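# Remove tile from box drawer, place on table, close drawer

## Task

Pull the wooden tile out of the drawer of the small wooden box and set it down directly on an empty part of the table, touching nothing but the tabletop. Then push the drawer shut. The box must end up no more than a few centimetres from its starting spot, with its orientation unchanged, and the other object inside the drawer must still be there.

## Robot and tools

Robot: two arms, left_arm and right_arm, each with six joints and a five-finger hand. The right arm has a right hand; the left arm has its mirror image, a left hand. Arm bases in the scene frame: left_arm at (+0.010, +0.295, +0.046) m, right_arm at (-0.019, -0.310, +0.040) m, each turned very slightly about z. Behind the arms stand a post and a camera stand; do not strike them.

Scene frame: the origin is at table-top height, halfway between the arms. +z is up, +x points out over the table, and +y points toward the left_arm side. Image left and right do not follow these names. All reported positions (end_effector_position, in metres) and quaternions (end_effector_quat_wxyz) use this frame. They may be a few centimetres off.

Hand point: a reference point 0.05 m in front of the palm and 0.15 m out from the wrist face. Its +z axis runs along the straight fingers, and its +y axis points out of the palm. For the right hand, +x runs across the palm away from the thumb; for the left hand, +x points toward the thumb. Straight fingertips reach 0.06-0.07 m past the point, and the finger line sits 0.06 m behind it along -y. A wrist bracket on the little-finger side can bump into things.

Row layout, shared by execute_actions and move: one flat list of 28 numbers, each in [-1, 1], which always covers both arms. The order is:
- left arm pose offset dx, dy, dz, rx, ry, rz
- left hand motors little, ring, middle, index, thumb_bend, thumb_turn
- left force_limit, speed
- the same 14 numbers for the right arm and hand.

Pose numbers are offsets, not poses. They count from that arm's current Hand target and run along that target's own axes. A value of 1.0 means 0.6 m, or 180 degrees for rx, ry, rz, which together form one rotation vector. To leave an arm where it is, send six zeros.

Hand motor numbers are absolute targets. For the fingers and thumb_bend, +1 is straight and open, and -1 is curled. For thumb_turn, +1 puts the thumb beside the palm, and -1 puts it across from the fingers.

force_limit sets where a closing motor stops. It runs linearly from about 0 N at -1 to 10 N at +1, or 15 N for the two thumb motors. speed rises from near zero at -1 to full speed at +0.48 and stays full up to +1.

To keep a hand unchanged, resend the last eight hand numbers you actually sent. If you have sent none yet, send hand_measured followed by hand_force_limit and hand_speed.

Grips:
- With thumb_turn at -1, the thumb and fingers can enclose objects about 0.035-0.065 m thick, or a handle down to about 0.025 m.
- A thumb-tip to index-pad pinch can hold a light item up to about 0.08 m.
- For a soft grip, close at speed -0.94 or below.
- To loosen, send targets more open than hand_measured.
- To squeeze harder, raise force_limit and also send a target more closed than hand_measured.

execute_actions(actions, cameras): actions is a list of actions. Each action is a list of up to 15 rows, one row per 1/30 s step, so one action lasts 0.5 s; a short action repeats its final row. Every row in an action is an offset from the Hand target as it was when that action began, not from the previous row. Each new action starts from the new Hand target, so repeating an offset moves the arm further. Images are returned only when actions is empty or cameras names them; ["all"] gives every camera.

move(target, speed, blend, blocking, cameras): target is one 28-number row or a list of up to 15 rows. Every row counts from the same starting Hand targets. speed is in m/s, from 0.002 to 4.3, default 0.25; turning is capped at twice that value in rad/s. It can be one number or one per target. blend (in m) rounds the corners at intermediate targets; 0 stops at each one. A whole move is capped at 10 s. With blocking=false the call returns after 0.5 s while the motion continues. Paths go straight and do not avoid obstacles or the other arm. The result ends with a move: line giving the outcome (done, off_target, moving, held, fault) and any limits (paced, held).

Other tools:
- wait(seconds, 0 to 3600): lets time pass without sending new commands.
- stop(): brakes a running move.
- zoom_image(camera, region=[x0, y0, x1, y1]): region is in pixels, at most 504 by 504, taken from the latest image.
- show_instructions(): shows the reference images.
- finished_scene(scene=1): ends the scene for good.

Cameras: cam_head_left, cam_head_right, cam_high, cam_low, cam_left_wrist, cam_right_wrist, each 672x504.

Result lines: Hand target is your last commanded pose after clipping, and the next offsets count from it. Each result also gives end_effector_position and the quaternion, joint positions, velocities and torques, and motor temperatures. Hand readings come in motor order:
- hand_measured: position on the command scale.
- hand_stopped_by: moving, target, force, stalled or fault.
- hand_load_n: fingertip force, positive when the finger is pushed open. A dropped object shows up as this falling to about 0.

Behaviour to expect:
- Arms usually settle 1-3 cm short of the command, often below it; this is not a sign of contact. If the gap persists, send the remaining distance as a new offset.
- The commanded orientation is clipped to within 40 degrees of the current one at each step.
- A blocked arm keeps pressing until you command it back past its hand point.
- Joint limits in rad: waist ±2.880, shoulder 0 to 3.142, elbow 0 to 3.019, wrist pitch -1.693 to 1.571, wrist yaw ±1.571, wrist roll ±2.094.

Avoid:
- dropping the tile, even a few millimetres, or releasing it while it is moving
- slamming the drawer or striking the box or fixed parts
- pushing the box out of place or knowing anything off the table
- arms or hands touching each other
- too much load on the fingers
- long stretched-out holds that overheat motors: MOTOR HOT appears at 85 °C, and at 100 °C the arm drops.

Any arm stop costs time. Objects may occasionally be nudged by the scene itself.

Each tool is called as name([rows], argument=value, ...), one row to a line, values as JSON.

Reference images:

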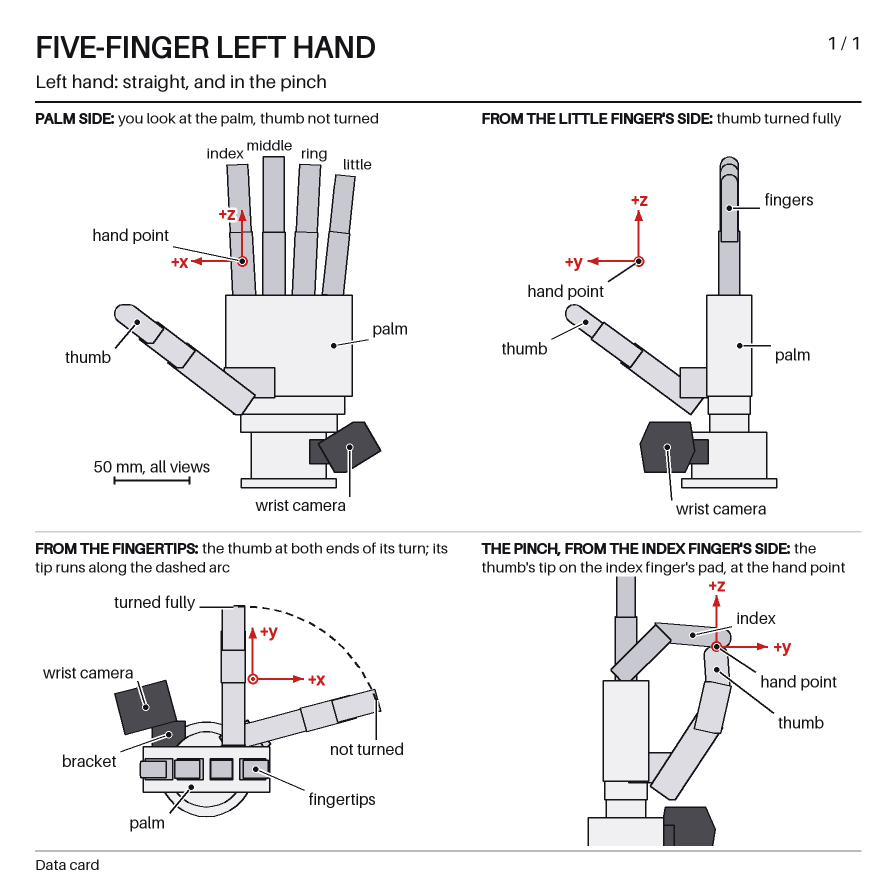

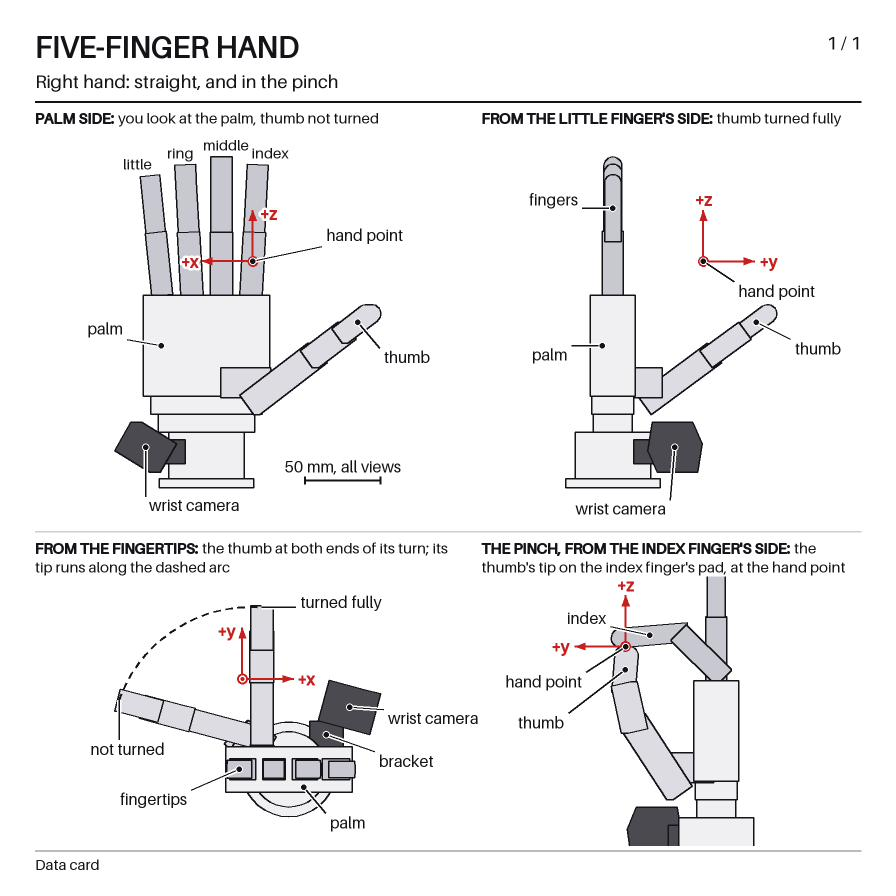

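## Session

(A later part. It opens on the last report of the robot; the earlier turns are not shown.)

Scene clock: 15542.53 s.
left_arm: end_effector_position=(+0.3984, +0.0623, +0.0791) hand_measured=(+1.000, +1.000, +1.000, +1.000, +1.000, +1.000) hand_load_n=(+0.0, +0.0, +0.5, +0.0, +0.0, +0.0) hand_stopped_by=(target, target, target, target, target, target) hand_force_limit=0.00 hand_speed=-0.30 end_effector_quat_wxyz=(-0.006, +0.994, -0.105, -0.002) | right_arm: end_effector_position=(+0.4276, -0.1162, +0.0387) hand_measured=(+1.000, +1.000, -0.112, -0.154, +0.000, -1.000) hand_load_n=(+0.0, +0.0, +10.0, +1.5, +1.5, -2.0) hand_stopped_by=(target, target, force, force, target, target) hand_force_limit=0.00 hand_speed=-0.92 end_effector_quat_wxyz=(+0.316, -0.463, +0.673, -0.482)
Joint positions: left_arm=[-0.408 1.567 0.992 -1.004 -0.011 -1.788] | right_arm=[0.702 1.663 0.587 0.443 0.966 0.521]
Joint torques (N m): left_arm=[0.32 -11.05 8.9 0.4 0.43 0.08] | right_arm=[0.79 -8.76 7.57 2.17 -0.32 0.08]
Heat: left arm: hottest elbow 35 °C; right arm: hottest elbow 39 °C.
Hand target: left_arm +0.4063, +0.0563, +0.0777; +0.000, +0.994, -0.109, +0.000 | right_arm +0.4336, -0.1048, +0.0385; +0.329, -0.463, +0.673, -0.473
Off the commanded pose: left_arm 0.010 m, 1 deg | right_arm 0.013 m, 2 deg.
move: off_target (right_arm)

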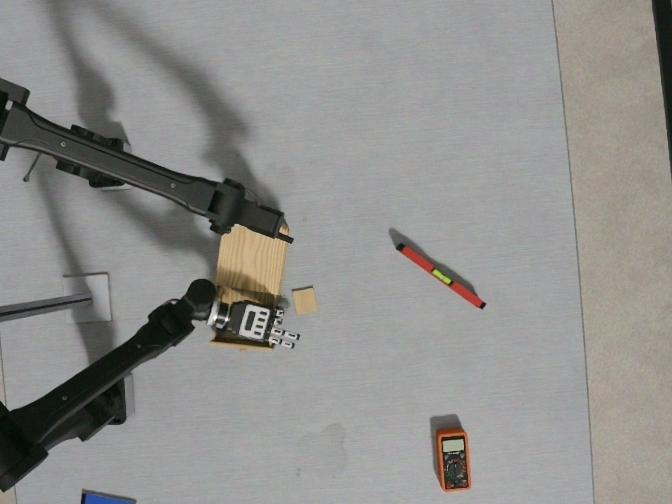

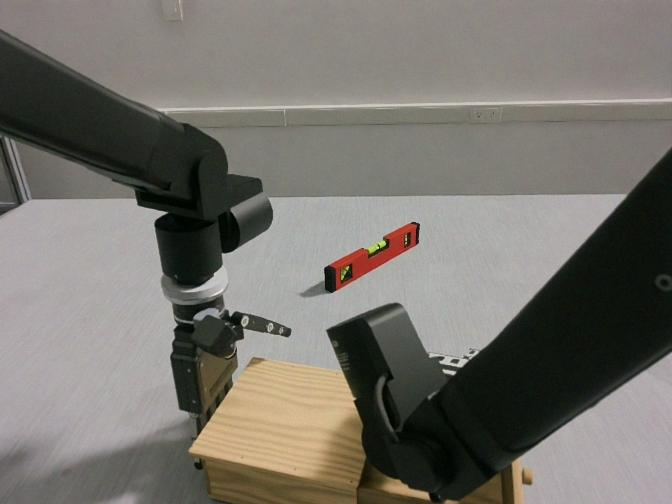

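execute_actions([
  [[0,0,0,0,0,0,1,1,1,1,1,1,0,-0.3,0.0225,-0.0017,-0.0029,0,0,0,1,1,-0.3,-0.3,0,-1,0.0,-0.92]],
], cameras=["cam_high"])

Scene clock: 15561.83 s.
left_arm: end_effector_position=(+0.3984, +0.0625, +0.0791) hand_measured=(+1.000, +1.000, +1.000, +1.000, +1.000, +1.000) hand_load_n=(+0.0, +0.0, +0.0, +0.0, +0.0, +0.0) hand_stopped_by=(target, target, target, target, target, target) hand_force_limit=0.00 hand_speed=-0.30 end_effector_quat_wxyz=(-0.006, +0.994, -0.105, -0.002) | right_arm: end_effector_position=(+0.4271, -0.1174, +0.0386) hand_measured=(+1.000, +1.000, -0.112, -0.154, +0.000, -1.000) hand_load_n=(+0.0, +0.0, +9.0, +2.0, +2.0, -2.0) hand_stopped_by=(target, target, force, force, target, target) hand_force_limit=0.00 hand_speed=-0.92 end_effector_quat_wxyz=(+0.324, -0.462, +0.674, -0.477)
Joint positions: left_arm=[-0.407 1.567 0.992 -1.004 -0.011 -1.788] | right_arm=[0.695 1.661 0.572 0.474 0.95 0.516]
Joint torques (N m): left_arm=[0.38 -10.81 8.94 0.43 0.43 0.08] | right_arm=[0.09 -10.46 5.65 1.89 -0.21 -0.03]
Heat: left arm: hottest elbow 34 °C; right arm: hottest elbow 38 °C.
Hand target: left_arm +0.4063, +0.0563, +0.0777; +0.000, +0.994, -0.109, +0.000 | right_arm +0.4275, -0.1171, +0.0399; +0.329, -0.464, +0.673, -0.473
Off the commanded pose: left_arm 0.010 m, 1 deg | right_arm 0.002 m, 1 deg.

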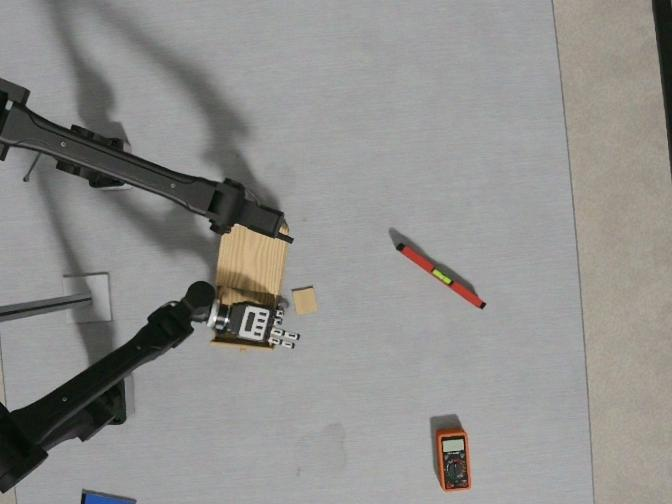

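move(target=[0,0,0,0,0,0,1,1,1,1,1,1,0,-0.3,0,0,0,0,0,0,1,1,0.05,0.05,0,-1,0.0,-0.8], cameras=["cam_high","cam_right_wrist"])

zoom_image(camera="cam_high", region=[205, 265, 295, 355])

Scene clock: 15568.17 s.
left_arm: end_effector_position=(+0.3982, +0.0619, +0.0791) hand_measured=(+1.000, +1.000, +1.000, +1.000, +1.000, +1.000) hand_load_n=(+0.0, +0.0, +0.0, +0.0, +0.0, +0.0) hand_stopped_by=(target, target, target, target, target, target) hand_force_limit=0.00 hand_speed=-0.30 end_effector_quat_wxyz=(-0.005, +0.994, -0.105, -0.003) | right_arm: end_effector_position=(+0.4268, -0.1148, +0.0378) hand_measured=(+1.000, +1.000, +0.050, +0.050, +0.000, -1.000) hand_load_n=(+0.0, +0.0, +0.0, +0.0, +0.0, +0.0) hand_stopped_by=(target, target, target, target, target, target) hand_force_limit=0.00 hand_speed=-0.80 end_effector_quat_wxyz=(+0.326, -0.466, +0.674, -0.472)
Joint positions: left_arm=[-0.407 1.567 0.992 -1.004 -0.008 -1.788] | right_arm=[0.695 1.66 0.572 0.474 0.936 0.516]
Joint torques (N m): left_arm=[0.38 -10.87 8.92 0.43 0.32 0.08] | right_arm=[0.15 -10.4 5.64 1.92 0.24 -0.02]
Heat: left arm: hottest elbow 34 °C; right arm: hottest elbow 38 °C.
Hand target: left_arm +0.4063, +0.0563, +0.0777; +0.000, +0.994, -0.109, +0.000 | right_arm +0.4275, -0.1171, +0.0400; +0.329, -0.463, +0.674, -0.473
Off the commanded pose: left_arm 0.010 m, 1 deg | right_arm 0.003 m, 0 deg.
move: done

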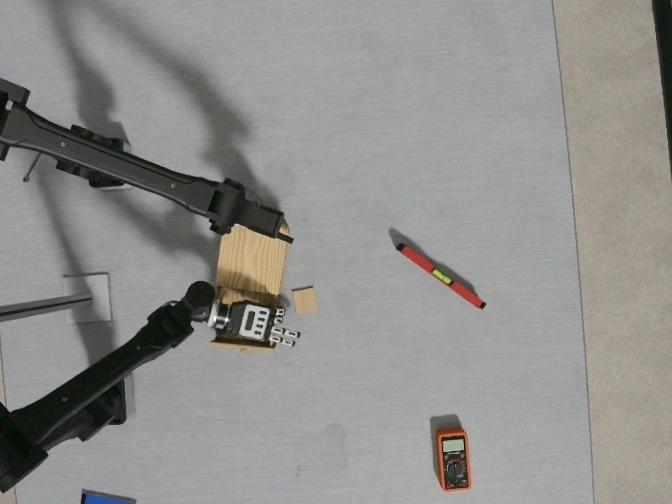

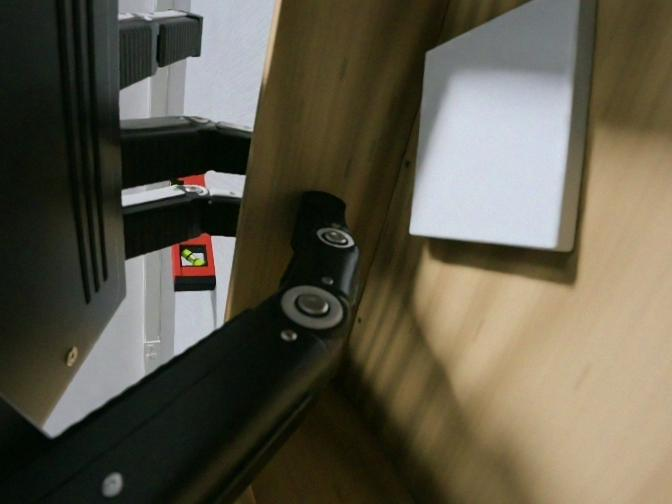

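Scaled by 5.600 from the camera's image (finer frame: 960x720).

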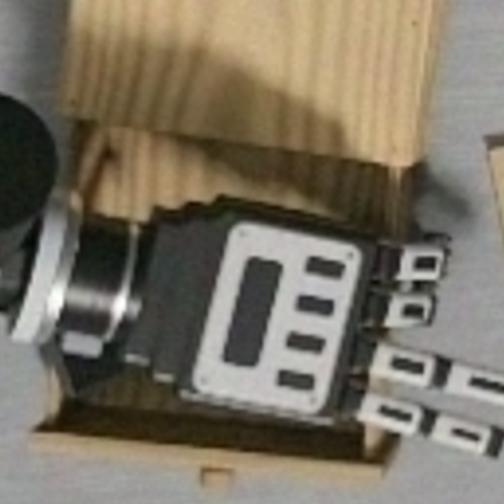

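move([
  [0,0,0,0,0,0,1,1,1,1,1,1,0,-0.3,0,0,0,0,0,0,1,1,0.35,0.35,0,-1,0.0,-0.6],
  [0,0,0,0,0,0,1,1,1,1,1,1,0,-0.3,0.0077,-0.1567,-0.0545,0,0,0,1,1,0.35,0.35,0,-1,0.0,-0.6],
], speed=0.06, cameras=["cam_high","cam_right_wrist","cam_low"])

zoom_image(camera="cam_high", region=[205, 265, 295, 355])

Scene clock: 15584.23 s.
left_arm: end_effector_position=(+0.3982, +0.0619, +0.0791) hand_measured=(+1.000, +1.000, +1.000, +1.000, +1.000, +1.000) hand_load_n=(+0.0, +0.0, +0.0, +0.0, -0.5, +0.0) hand_stopped_by=(target, target, target, target, target, target) hand_force_limit=0.00 hand_speed=-0.30 end_effector_quat_wxyz=(-0.005, +0.994, -0.105, -0.003) | right_arm: end_effector_position=(+0.4108, -0.1273, +0.1193) hand_measured=(+1.000, +1.000, +0.350, +0.350, +0.000, -1.000) hand_load_n=(+0.0, +0.0, +0.0, +0.0, +0.0, +0.0) hand_stopped_by=(target, target, target, target, target, target) hand_force_limit=0.00 hand_speed=-0.60 end_effector_quat_wxyz=(+0.317, -0.475, +0.673, -0.471)
Joint positions: left_arm=[-0.407 1.567 0.992 -1.004 -0.008 -1.788] | right_arm=[0.693 1.362 0.593 0.131 0.929 0.513]
Joint torques (N m): left_arm=[0.32 -10.75 8.92 0.46 0.32 0.08] | right_arm=[-0.44 -8.41 12.14 1.26 0.26 -0.09]
Heat: left arm: hottest elbow 34 °C; right arm: hottest elbow 37 °C.
Hand target: left_arm +0.4063, +0.0563, +0.0777; +0.000, +0.994, -0.109, +0.000 | right_arm +0.4267, -0.1222, +0.1397; +0.329, -0.463, +0.674, -0.473
Off the commanded pose: left_arm 0.010 m, 1 deg | right_arm 0.026 m, 2 deg.
move: off_target (right_arm)
Images, in order (width x height): cam_high 672x504, cam_low 672x504, cam_right_wrist 672x504.

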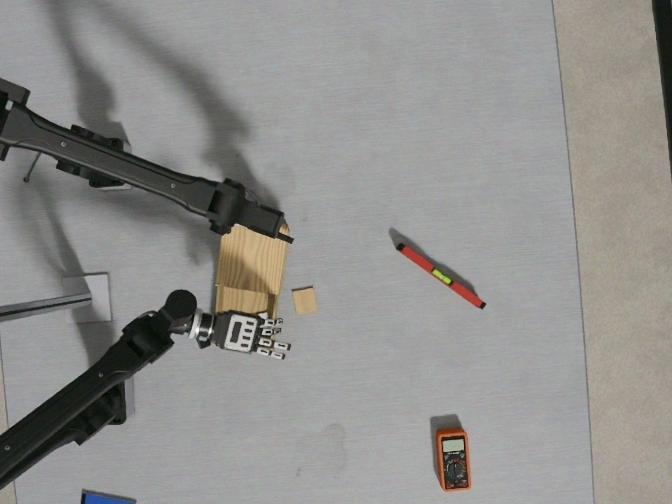

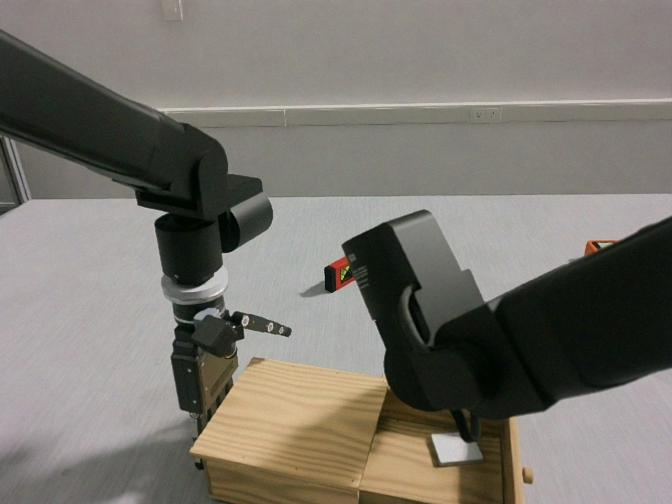

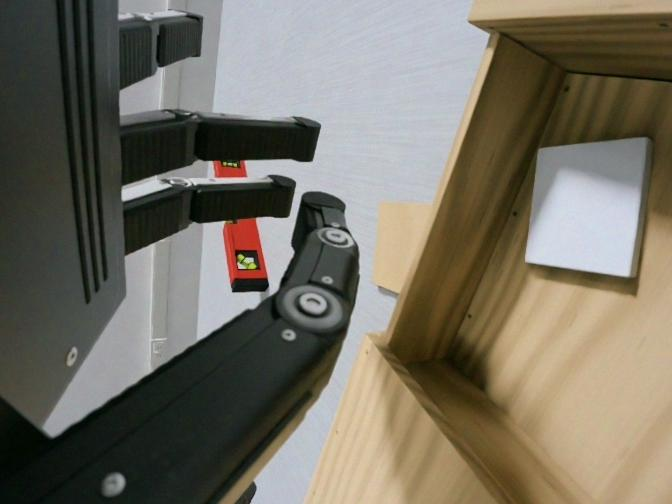

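Scaled by 5.600 from the camera's image (finer frame: 960x720).

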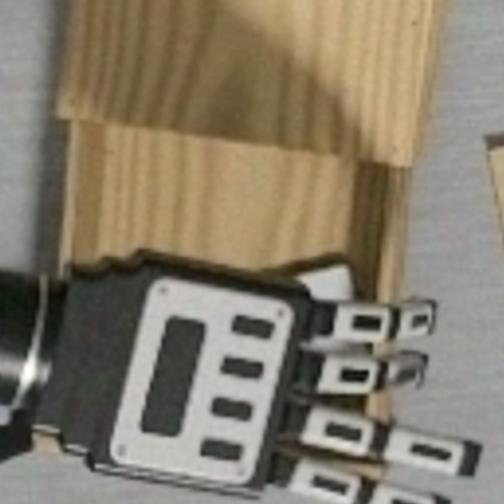

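move([
  [0,0,0,0,0,0,1,1,1,1,1,1,0,-0.3,0.1103,-0.1533,-0.0667,0,0,0,1,1,0.35,0.35,0,-1,0.0,-0.6],
  [0,0,0,0,0,0,1,1,1,1,1,1,0,-0.3,0.2035,-0.1082,-0.0977,-0.3205,0.272,0.3834,1,1,1,1,1,1,0,-0.3],
], speed=0.14, blend=0.03, cameras=["cam_high","cam_right_wrist","cam_head_right"])

Scene clock: 15656.77 s.
left_arm: end_effector_position=(+0.3982, +0.0619, +0.0791) hand_measured=(+1.000, +1.000, +1.000, +1.000, +1.000, +1.000) hand_load_n=(+0.0, +0.0, +0.5, +0.0, +0.0, +0.0) hand_stopped_by=(target, target, target, target, target, target) hand_force_limit=0.00 hand_speed=-0.30 end_effector_quat_wxyz=(-0.005, +0.994, -0.105, -0.003) | right_arm: end_effector_position=(+0.3343, -0.2210, +0.2030) hand_measured=(+1.000, +1.000, +1.000, +1.000, +1.000, +1.000) hand_load_n=(+0.0, +0.0, +0.0, +0.0, -0.5, +0.0) hand_stopped_by=(target, target, target, target, target, target) hand_force_limit=0.00 hand_speed=-0.30 end_effector_quat_wxyz=(-0.015, +0.081, +0.997, -0.004)
Joint positions: left_arm=[-0.407 1.567 0.992 -1.004 -0.008 -1.788] | right_arm=[0.139 1.205 1.005 -1.403 0.002 1.846]
Joint torques (N m): left_arm=[0.38 -10.81 8.94 0.44 0.32 0.08] | right_arm=[-0.62 -5.66 14.01 -0.03 -0.16 0.16]
Heat: left arm: hottest elbow 34 °C; right arm: hottest elbow 43 °C.
Hand target: left_arm +0.4063, +0.0563, +0.0777; +0.000, +0.994, -0.109, +0.000 | right_arm +0.3520, -0.2248, +0.2198; +0.000, +0.095, +0.995, +0.000
Off the commanded pose: left_arm 0.010 m, 1 deg | right_arm 0.025 m, 2 deg.
move: off_target (right_arm); target 2's new numbers were sent with right_arm's hand 0.025 m and 2 deg from that target
Images, in order (width x height): cam_head_right 672x504, cam_high 672x504, cam_right_wrist 672x504.

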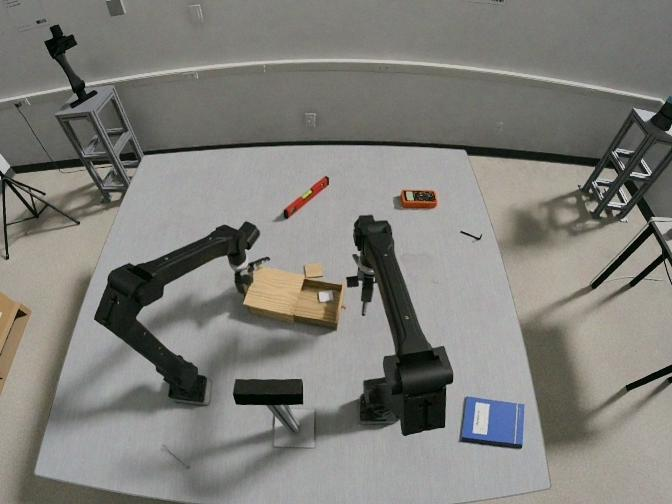

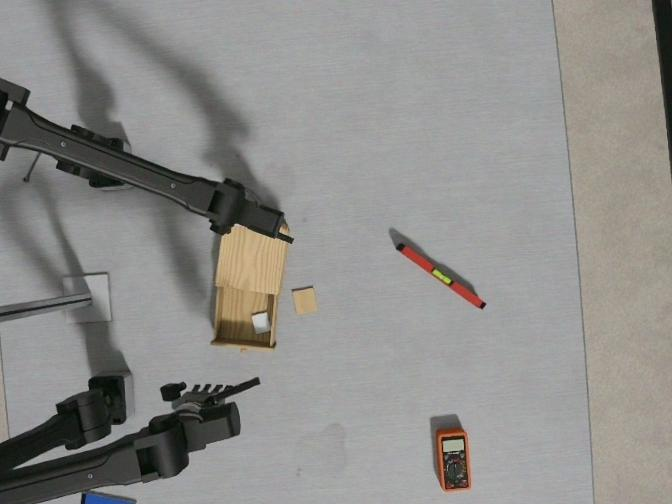

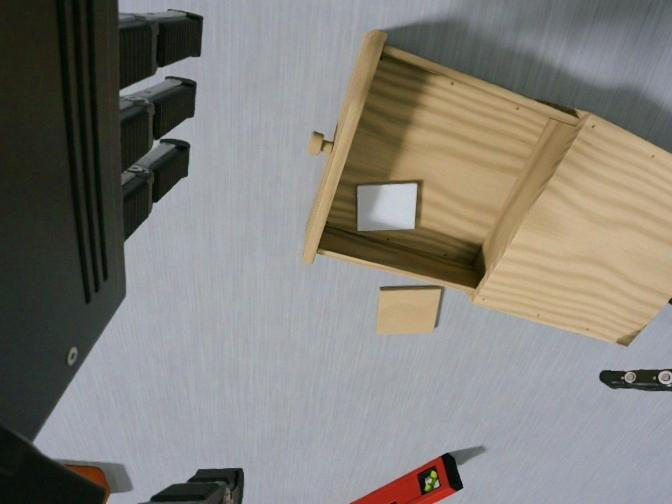

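zoom_image(camera="cam_right_wrist", region=[420, 60, 620, 330])

zoom_image(camera="cam_high", region=[200, 270, 300, 370])

Scaled by 1.867 from the camera's image (finer frame: 960x720).

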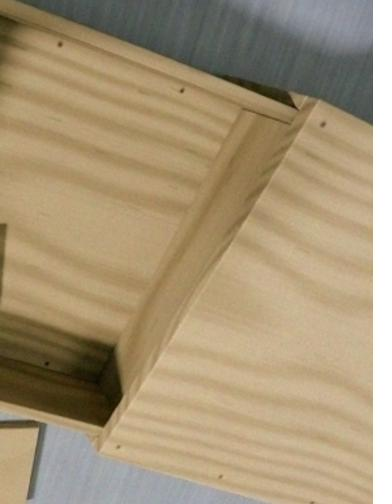

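Scaled by 5.040 from the camera's image (finer frame: 960x720).

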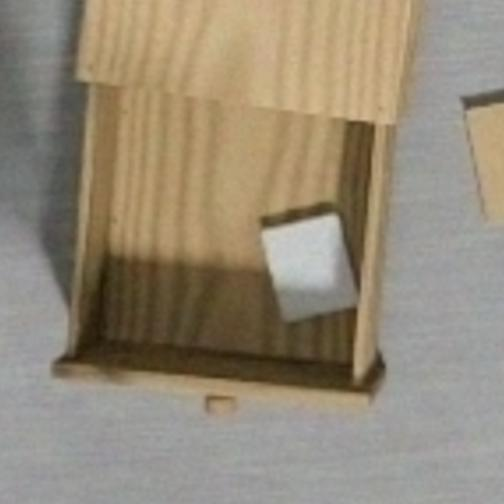

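move(target=[0,0,0,0,0,0,1,1,1,1,1,1,0,-0.3,0.0065,0.0157,0.2367,0,0,0,1,1,1,1,1,1,0,-0.3], speed=0.1, cameras=["cam_high","cam_right_wrist","cam_low"])

Scene clock: 15689.27 s.
left_arm: end_effector_position=(+0.3982, +0.0619, +0.0791) hand_measured=(+1.000, +1.000, +1.000, +1.000, +1.000, +1.000) hand_load_n=(+0.0, +0.0, +0.0, +0.0, +0.0, +0.0) hand_stopped_by=(target, target, target, target, target, target) hand_force_limit=0.00 hand_speed=-0.30 end_effector_quat_wxyz=(-0.005, +0.994, -0.105, -0.003) | right_arm: end_effector_position=(+0.3492, -0.2194, +0.0796) hand_measured=(+1.000, +1.000, +1.000, +1.000, +1.000, +1.000) hand_load_n=(+0.0, +0.0, +0.0, +0.0, +0.0, -0.5) hand_stopped_by=(target, target, target, target, target, target) hand_force_limit=0.00 hand_speed=-0.30 end_effector_quat_wxyz=(-0.001, +0.094, +0.996, -0.001)
Joint positions: left_arm=[-0.407 1.567 0.992 -1.004 -0.008 -1.788] | right_arm=[0.143 1.36 0.786 -1 0.002 1.876]
Joint torques (N m): left_arm=[0.15 -10.81 8.92 0.42 0.32 0.08] | right_arm=[1.44 -7.12 8.14 0.65 -0.17 0.14]
Heat: left arm: hottest elbow 34 °C; right arm: hottest elbow 43 °C.
Hand target: left_arm +0.4063, +0.0563, +0.0777; +0.000, +0.994, -0.109, +0.000 | right_arm +0.3500, -0.2150, +0.0778; +0.000, +0.095, +0.995, +0.000
Off the commanded pose: left_arm 0.010 m, 1 deg | right_arm 0.005 m, 0 deg.
move: done
Images, in order (width x height): cam_high 672x504, cam_low 672x504, cam_right_wrist 672x504.

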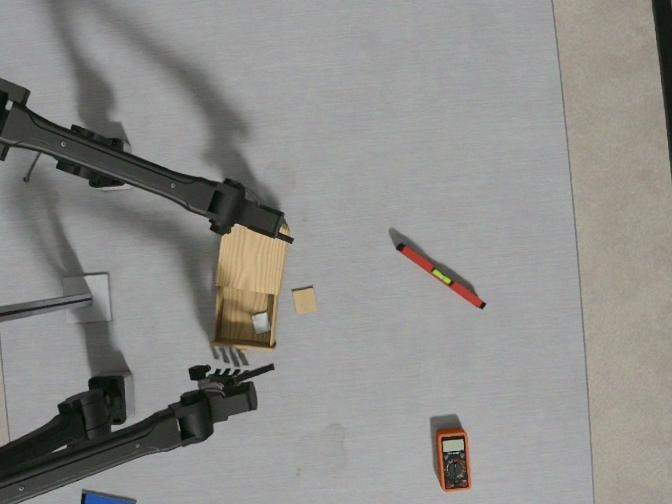

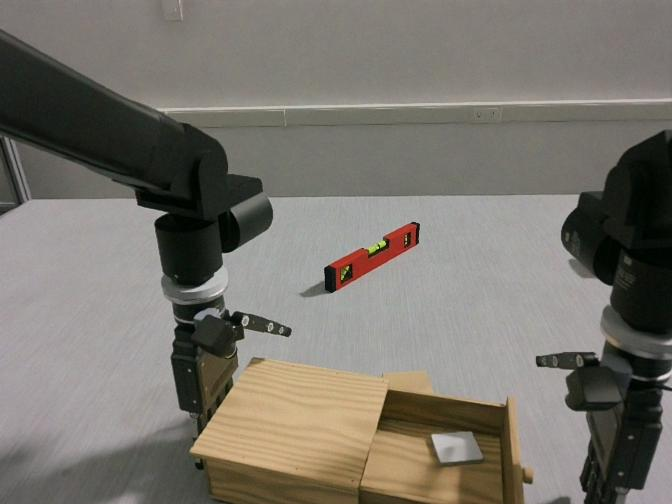

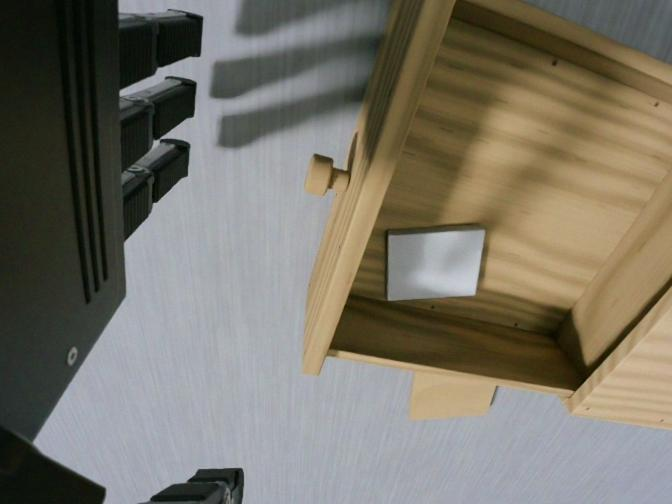

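move(target=[0,0,0,0,0,0,1,1,1,1,1,1,0,-0.3,0,0.0333,0,0,0,0,1,1,1,1,1,1,0,-0.3], speed=0.08, cameras=["cam_high","cam_right_wrist"])

zoom_image(camera="cam_high", region=[200, 300, 290, 390])

Scene clock: 15713.53 s.
left_arm: end_effector_position=(+0.3982, +0.0619, +0.0791) hand_measured=(+1.000, +1.000, +1.000, +1.000, +1.000, +1.000) hand_load_n=(+0.0, +0.0, +0.0, +0.0, +0.0, +0.0) hand_stopped_by=(target, target, target, target, target, target) hand_force_limit=0.00 hand_speed=-0.30 end_effector_quat_wxyz=(-0.005, +0.994, -0.105, -0.003) | right_arm: end_effector_position=(+0.3452, -0.2009, +0.0749) hand_measured=(+1.000, +1.000, +1.000, +1.000, +1.000, +1.000) hand_load_n=(+0.0, +0.0, +0.0, +0.0, +0.0, +0.0) hand_stopped_by=(target, target, target, target, target, target) hand_force_limit=0.00 hand_speed=-0.30 end_effector_quat_wxyz=(-0.008, +0.094, +0.996, -0.003)
Joint positions: left_arm=[-0.407 1.567 0.992 -1.004 -0.008 -1.788] | right_arm=[0.2 1.373 0.786 -1 0.001 1.932]
Joint torques (N m): left_arm=[0.38 -10.87 8.94 0.44 0.31 0.07] | right_arm=[1.38 -6.95 9.69 0.65 -0.13 0.17]
Heat: left arm: hottest elbow 34 °C; right arm: hottest elbow 41 °C.
Hand target: left_arm +0.4063, +0.0563, +0.0777; +0.000, +0.994, -0.109, +0.000 | right_arm +0.3537, -0.1953, +0.0778; +0.000, +0.095, +0.995, +0.000
Off the commanded pose: left_arm 0.010 m, 1 deg | right_arm 0.011 m, 1 deg.
move: off_target (right_arm)

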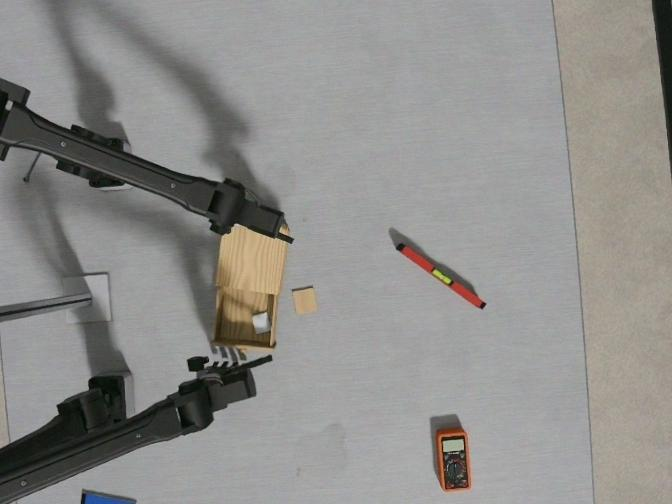

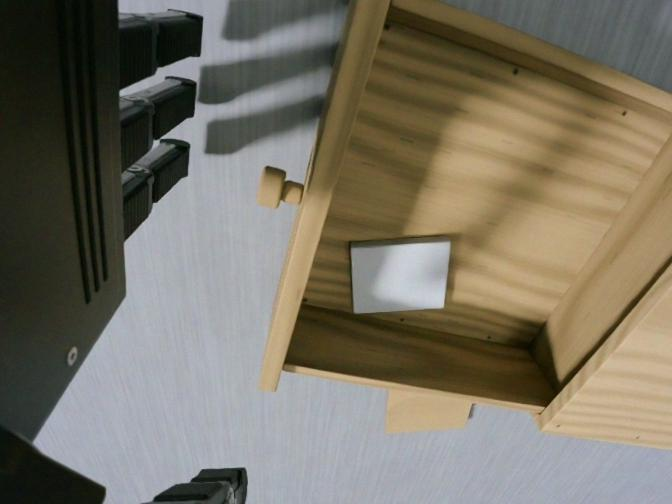

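Scaled by 5.600 from the camera's image (finer frame: 960x720).

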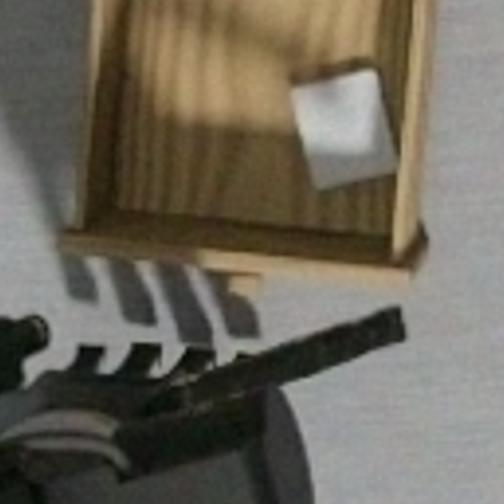

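move(target=[0,0,0,0,0,0,1,1,1,1,1,1,0,-0.3,0,0.0133,0,0,0,0,1,1,1,1,1,1,0,-0.3], speed=0.05, cameras=["cam_high","cam_right_wrist"])

zoom_image(camera="cam_high", region=[200, 300, 290, 390])

Scene clock: 15733.20 s.
left_arm: end_effector_position=(+0.3982, +0.0619, +0.0791) hand_measured=(+1.000, +1.000, +1.000, +1.000, +1.000, +1.000) hand_load_n=(+0.0, +0.0, +0.0, +0.0, +0.0, +0.0) hand_stopped_by=(target, target, target, target, target, target) hand_force_limit=0.00 hand_speed=-0.30 end_effector_quat_wxyz=(-0.005, +0.994, -0.105, -0.003) | right_arm: end_effector_position=(+0.3436, -0.1949, +0.0727) hand_measured=(+1.000, +1.000, +1.000, +1.000, +1.000, +1.000) hand_load_n=(+0.0, +0.0, +0.0, +0.0, +0.0, +0.0) hand_stopped_by=(target, target, target, target, target, target) hand_force_limit=0.00 hand_speed=-0.30 end_effector_quat_wxyz=(-0.010, +0.095, +0.995, -0.004)
Joint positions: left_arm=[-0.407 1.567 0.992 -1.004 -0.008 -1.788] | right_arm=[0.219 1.379 0.786 -1 0.001 1.953]
Joint torques (N m): left_arm=[0.32 -10.93 8.91 0.4 0.31 0.08] | right_arm=[1.55 -6.95 10.32 0.65 -0.13 0.15]
Heat: left arm: hottest elbow 34 °C; right arm: hottest elbow 41 °C.
Hand target: left_arm +0.4063, +0.0563, +0.0777; +0.000, +0.994, -0.109, +0.000 | right_arm +0.3553, -0.1875, +0.0779; +0.000, +0.095, +0.995, +0.000
Off the commanded pose: left_arm 0.010 m, 1 deg | right_arm 0.015 m, 1 deg.
move: off_target (right_arm)

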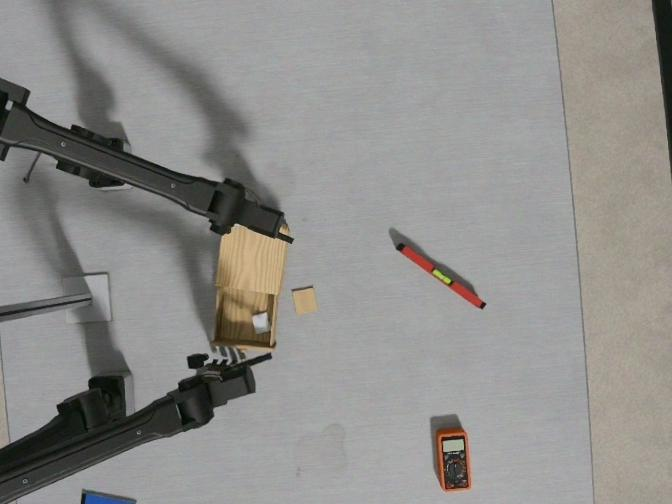

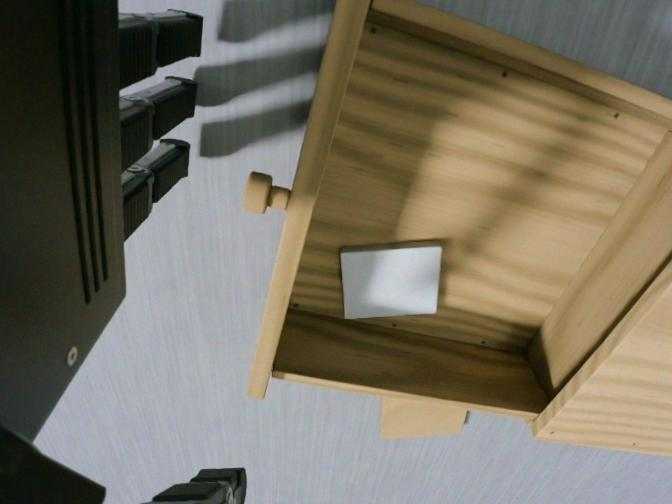

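Scaled by 5.600 from the camera's image (finer frame: 960x720).

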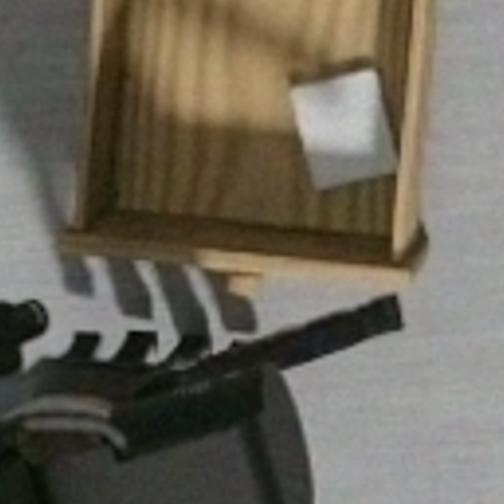

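move(target=[0,0,0,0,0,0,1,1,1,1,1,1,0,-0.3,-0.005,0.02,-0.01,0,0,0,1,1,1,1,1,1,0,-0.3], speed=0.05, cameras=["cam_high","cam_right_wrist"])

zoom_image(camera="cam_high", region=[200, 300, 290, 390])

Scene clock: 15742.80 s.
left_arm: end_effector_position=(+0.3982, +0.0619, +0.0791) hand_measured=(+1.000, +1.000, +1.000, +1.000, +1.000, +1.000) hand_load_n=(+0.0, +0.0, +0.0, +0.0, +0.0, +0.0) hand_stopped_by=(target, target, target, target, target, target) hand_force_limit=0.00 hand_speed=-0.30 end_effector_quat_wxyz=(-0.005, +0.994, -0.105, -0.003) | right_arm: end_effector_position=(+0.3442, -0.1851, +0.0727) hand_measured=(+1.000, +1.000, +1.000, +1.000, +1.000, +1.000) hand_load_n=(+0.0, +0.0, +0.0, +0.0, +0.0, +0.0) hand_stopped_by=(target, target, target, target, target, target) hand_force_limit=0.00 hand_speed=-0.30 end_effector_quat_wxyz=(-0.012, +0.095, +0.995, -0.004)
Joint positions: left_arm=[-0.407 1.567 0.992 -1.004 -0.008 -1.788] | right_arm=[0.248 1.388 0.795 -1.003 0.001 1.982]
Joint torques (N m): left_arm=[0.26 -10.81 8.85 0.4 0.32 0.08] | right_arm=[1.49 -7 11.96 -0.03 -0.14 0.16]
Heat: left arm: hottest elbow 34 °C; right arm: hottest elbow 41 °C.
Hand target: left_arm +0.4063, +0.0563, +0.0777; +0.000, +0.994, -0.109, +0.000 | right_arm +0.3603, -0.1763, +0.0837; +0.000, +0.095, +0.995, +0.000
Off the commanded pose: left_arm 0.010 m, 1 deg | right_arm 0.022 m, 1 deg.
move: off_target (right_arm)

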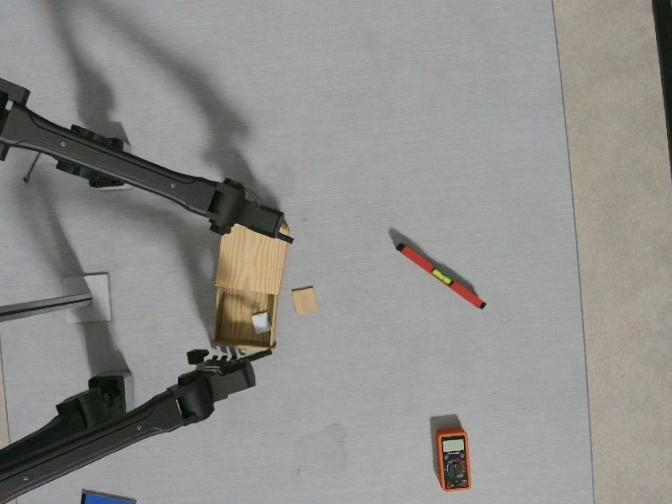

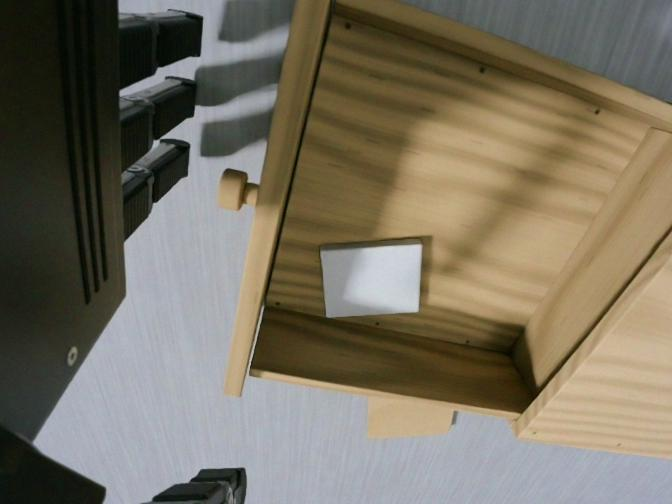

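Scaled by 5.600 from the camera's image (finer frame: 960x720).

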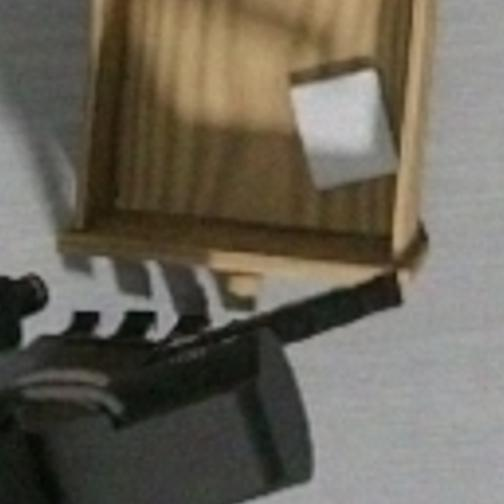

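move(target=[0,0,0,0,0,0,1,1,1,1,1,1,0,-0.3,-0.002,0.0133,-0.004,0,0,0,1,1,1,1,1,1,0,-0.3], speed=0.05, cameras=["cam_high","cam_right_wrist"])

zoom_image(camera="cam_high", region=[200, 300, 290, 390])

Scene clock: 15767.80 s.
left_arm: end_effector_position=(+0.3982, +0.0619, +0.0791) hand_measured=(+1.000, +1.000, +1.000, +1.000, +1.000, +1.000) hand_load_n=(+0.0, +0.0, +0.0, +0.0, +0.0, +0.0) hand_stopped_by=(target, target, target, target, target, target) hand_force_limit=0.00 hand_speed=-0.30 end_effector_quat_wxyz=(-0.005, +0.994, -0.105, -0.003) | right_arm: end_effector_position=(+0.3476, -0.1778, +0.0754) hand_measured=(+1.000, +1.000, +1.000, +1.000, +1.000, +1.000) hand_load_n=(+0.0, +0.0, +0.0, +0.0, +0.0, +0.0) hand_stopped_by=(target, target, target, target, target, target) hand_force_limit=0.00 hand_speed=-0.30 end_effector_quat_wxyz=(-0.011, +0.095, +0.995, -0.004)
Joint positions: left_arm=[-0.407 1.567 0.992 -1.004 -0.008 -1.788] | right_arm=[0.267 1.395 0.811 -1.01 0.001 2.001]
Joint torques (N m): left_arm=[0.32 -10.81 8.9 0.44 0.31 0.08] | right_arm=[1.49 -6.89 11.99 -0.01 -0.14 0.13]
Heat: left arm: hottest elbow 34 °C; right arm: hottest elbow 41 °C.
Hand target: left_arm +0.4063, +0.0563, +0.0777; +0.000, +0.994, -0.109, +0.000 | right_arm +0.3632, -0.1687, +0.0862; +0.000, +0.095, +0.995, +0.000
Off the commanded pose: left_arm 0.010 m, 1 deg | right_arm 0.021 m, 1 deg.
move: off_target (right_arm)

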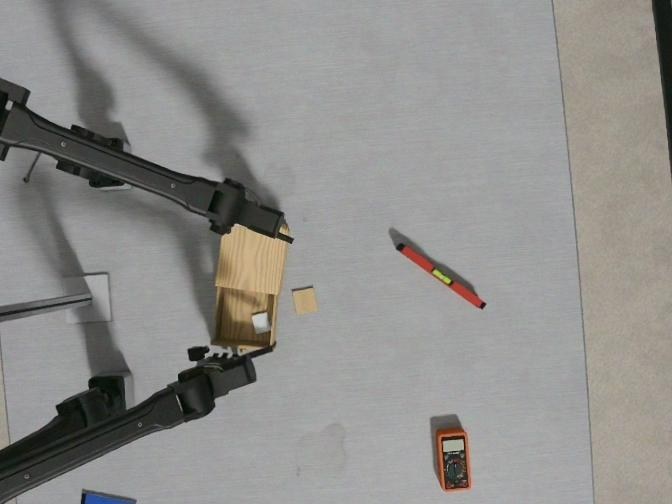

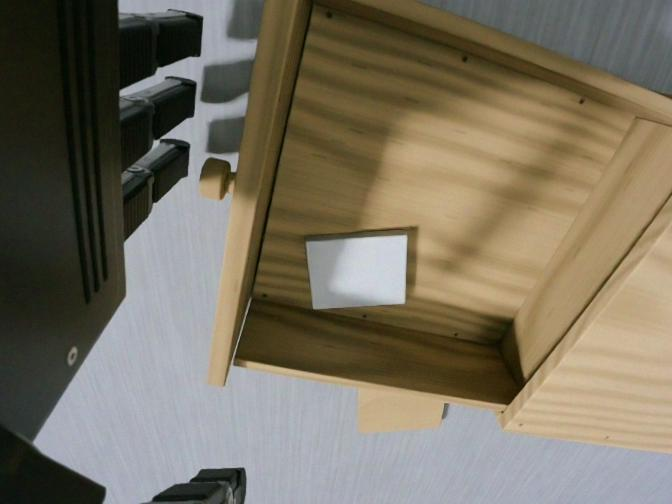

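Scaled by 5.600 from the camera's image (finer frame: 960x720).

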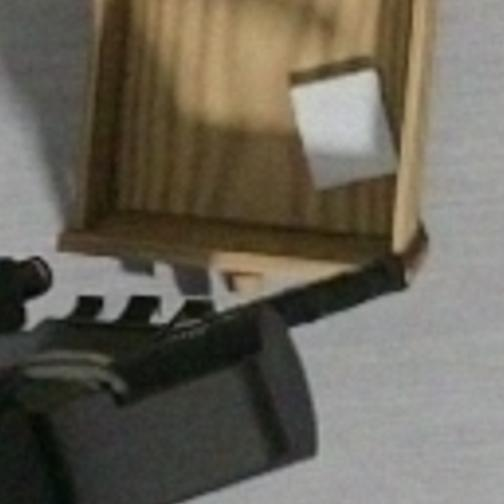

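move(target=[0,0,0,0,0,0,1,1,1,1,1,1,0,-0.3,0,0.0117,0,0,0,0,1,1,1,1,1,1,0,-0.3], speed=0.04, cameras=["cam_right_wrist"])

zoom_image(camera="cam_right_wrist", region=[100, 100, 260, 260])

Scene clock: 15780.50 s.
left_arm: end_effector_position=(+0.3982, +0.0619, +0.0791) hand_measured=(+1.000, +1.000, +1.000, +1.000, +1.000, +1.000) hand_load_n=(+0.0, +0.0, +0.0, +0.0, +0.0, +0.0) hand_stopped_by=(target, target, target, target, target, target) hand_force_limit=0.00 hand_speed=-0.30 end_effector_quat_wxyz=(-0.005, +0.994, -0.105, -0.003) | right_arm: end_effector_position=(+0.3486, -0.1714, +0.0750) hand_measured=(+1.000, +1.000, +1.000, +1.000, +1.000, +1.000) hand_load_n=(+0.0, +0.0, +0.0, +0.0, +0.0, +0.0) hand_stopped_by=(target, target, target, target, target, target) hand_force_limit=0.00 hand_speed=-0.30 end_effector_quat_wxyz=(-0.011, +0.095, +0.995, -0.005)
Joint positions: left_arm=[-0.407 1.567 0.992 -1.004 -0.008 -1.788] | right_arm=[0.284 1.403 0.818 -1.01 0.001 2.019]
Joint torques (N m): left_arm=[0.21 -10.99 8.9 0.42 0.32 0.08] | right_arm=[1.49 -7.3 12.04 -0.02 -0.14 0.17]
Heat: left arm: hottest elbow 34 °C; right arm: hottest elbow 43 °C.
Hand target: left_arm +0.4063, +0.0563, +0.0777; +0.000, +0.994, -0.109, +0.000 | right_arm +0.3645, -0.1619, +0.0862; +0.000, +0.095, +0.995, +0.000
Off the commanded pose: left_arm 0.010 m, 1 deg | right_arm 0.022 m, 1 deg.
move: off_target (right_arm)

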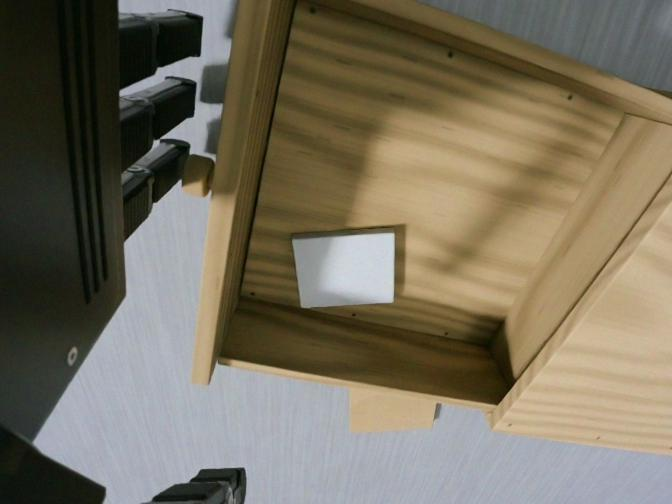

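Scaled by 3.150 from the camera's image (finer frame: 960x720).

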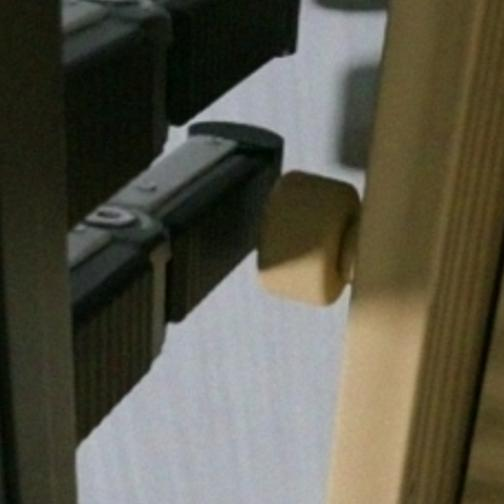

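move(target=[0,0,0,0,0,0,1,1,1,1,1,1,0,-0.3,-0.015,0,0,0,0,0,1,1,1,1,1,1,0,-0.3], speed=0.04, cameras=["cam_right_wrist"])

zoom_image(camera="cam_right_wrist", region=[100, 100, 260, 260])

Scene clock: 15790.73 s.
left_arm: end_effector_position=(+0.3982, +0.0619, +0.0791) hand_measured=(+1.000, +1.000, +1.000, +1.000, +1.000, +1.000) hand_load_n=(+0.0, +0.0, +0.0, +0.0, +0.0, +0.0) hand_stopped_by=(target, target, target, target, target, target) hand_force_limit=0.00 hand_speed=-0.30 end_effector_quat_wxyz=(-0.005, +0.994, -0.105, -0.003) | right_arm: end_effector_position=(+0.3567, -0.1694, +0.0750) hand_measured=(+1.000, +1.000, +1.000, +1.000, +1.000, +1.000) hand_load_n=(+0.0, +0.0, +0.0, +0.0, +0.0, +0.0) hand_stopped_by=(target, target, target, target, target, target) hand_force_limit=0.00 hand_speed=-0.30 end_effector_quat_wxyz=(-0.012, +0.096, +0.995, -0.005)
Joint positions: left_arm=[-0.407 1.567 0.992 -1.004 -0.008 -1.788] | right_arm=[0.284 1.425 0.84 -1.012 0.001 2.02]
Joint torques (N m): left_arm=[0.5 -11.11 8.94 0.44 0.32 0.07] | right_arm=[0.73 -7.71 11.97 -0.02 -0.12 0.07]
Heat: left arm: hottest elbow 34 °C; right arm: hottest elbow 43 °C.
Hand target: left_arm +0.4063, +0.0563, +0.0777; +0.000, +0.994, -0.109, +0.000 | right_arm +0.3732, -0.1636, +0.0861; +0.000, +0.095, +0.995, +0.000
Off the commanded pose: left_arm 0.010 m, 1 deg | right_arm 0.021 m, 1 deg.
move: off_target (right_arm)

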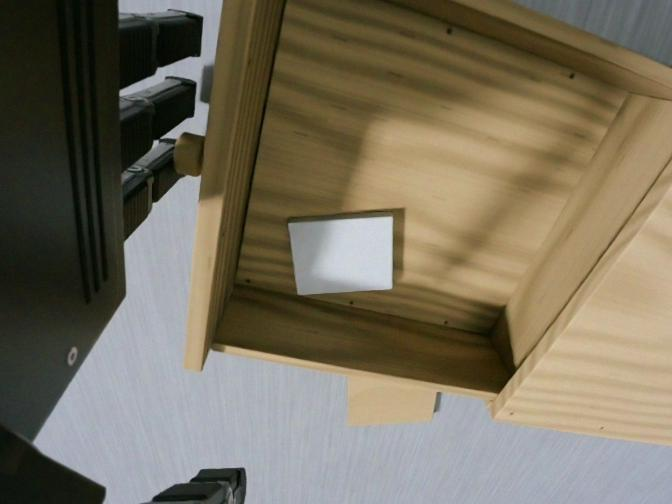

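Scaled by 3.150 from the camera's image (finer frame: 960x720).

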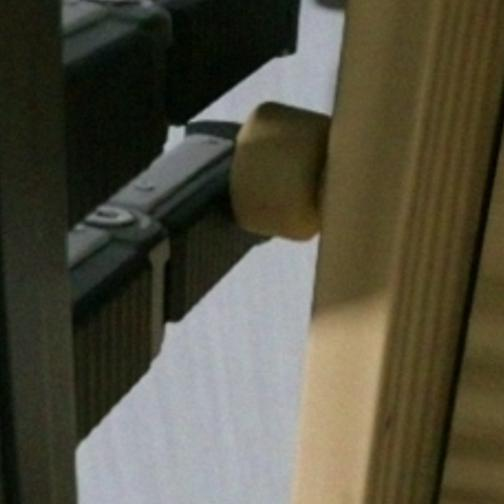

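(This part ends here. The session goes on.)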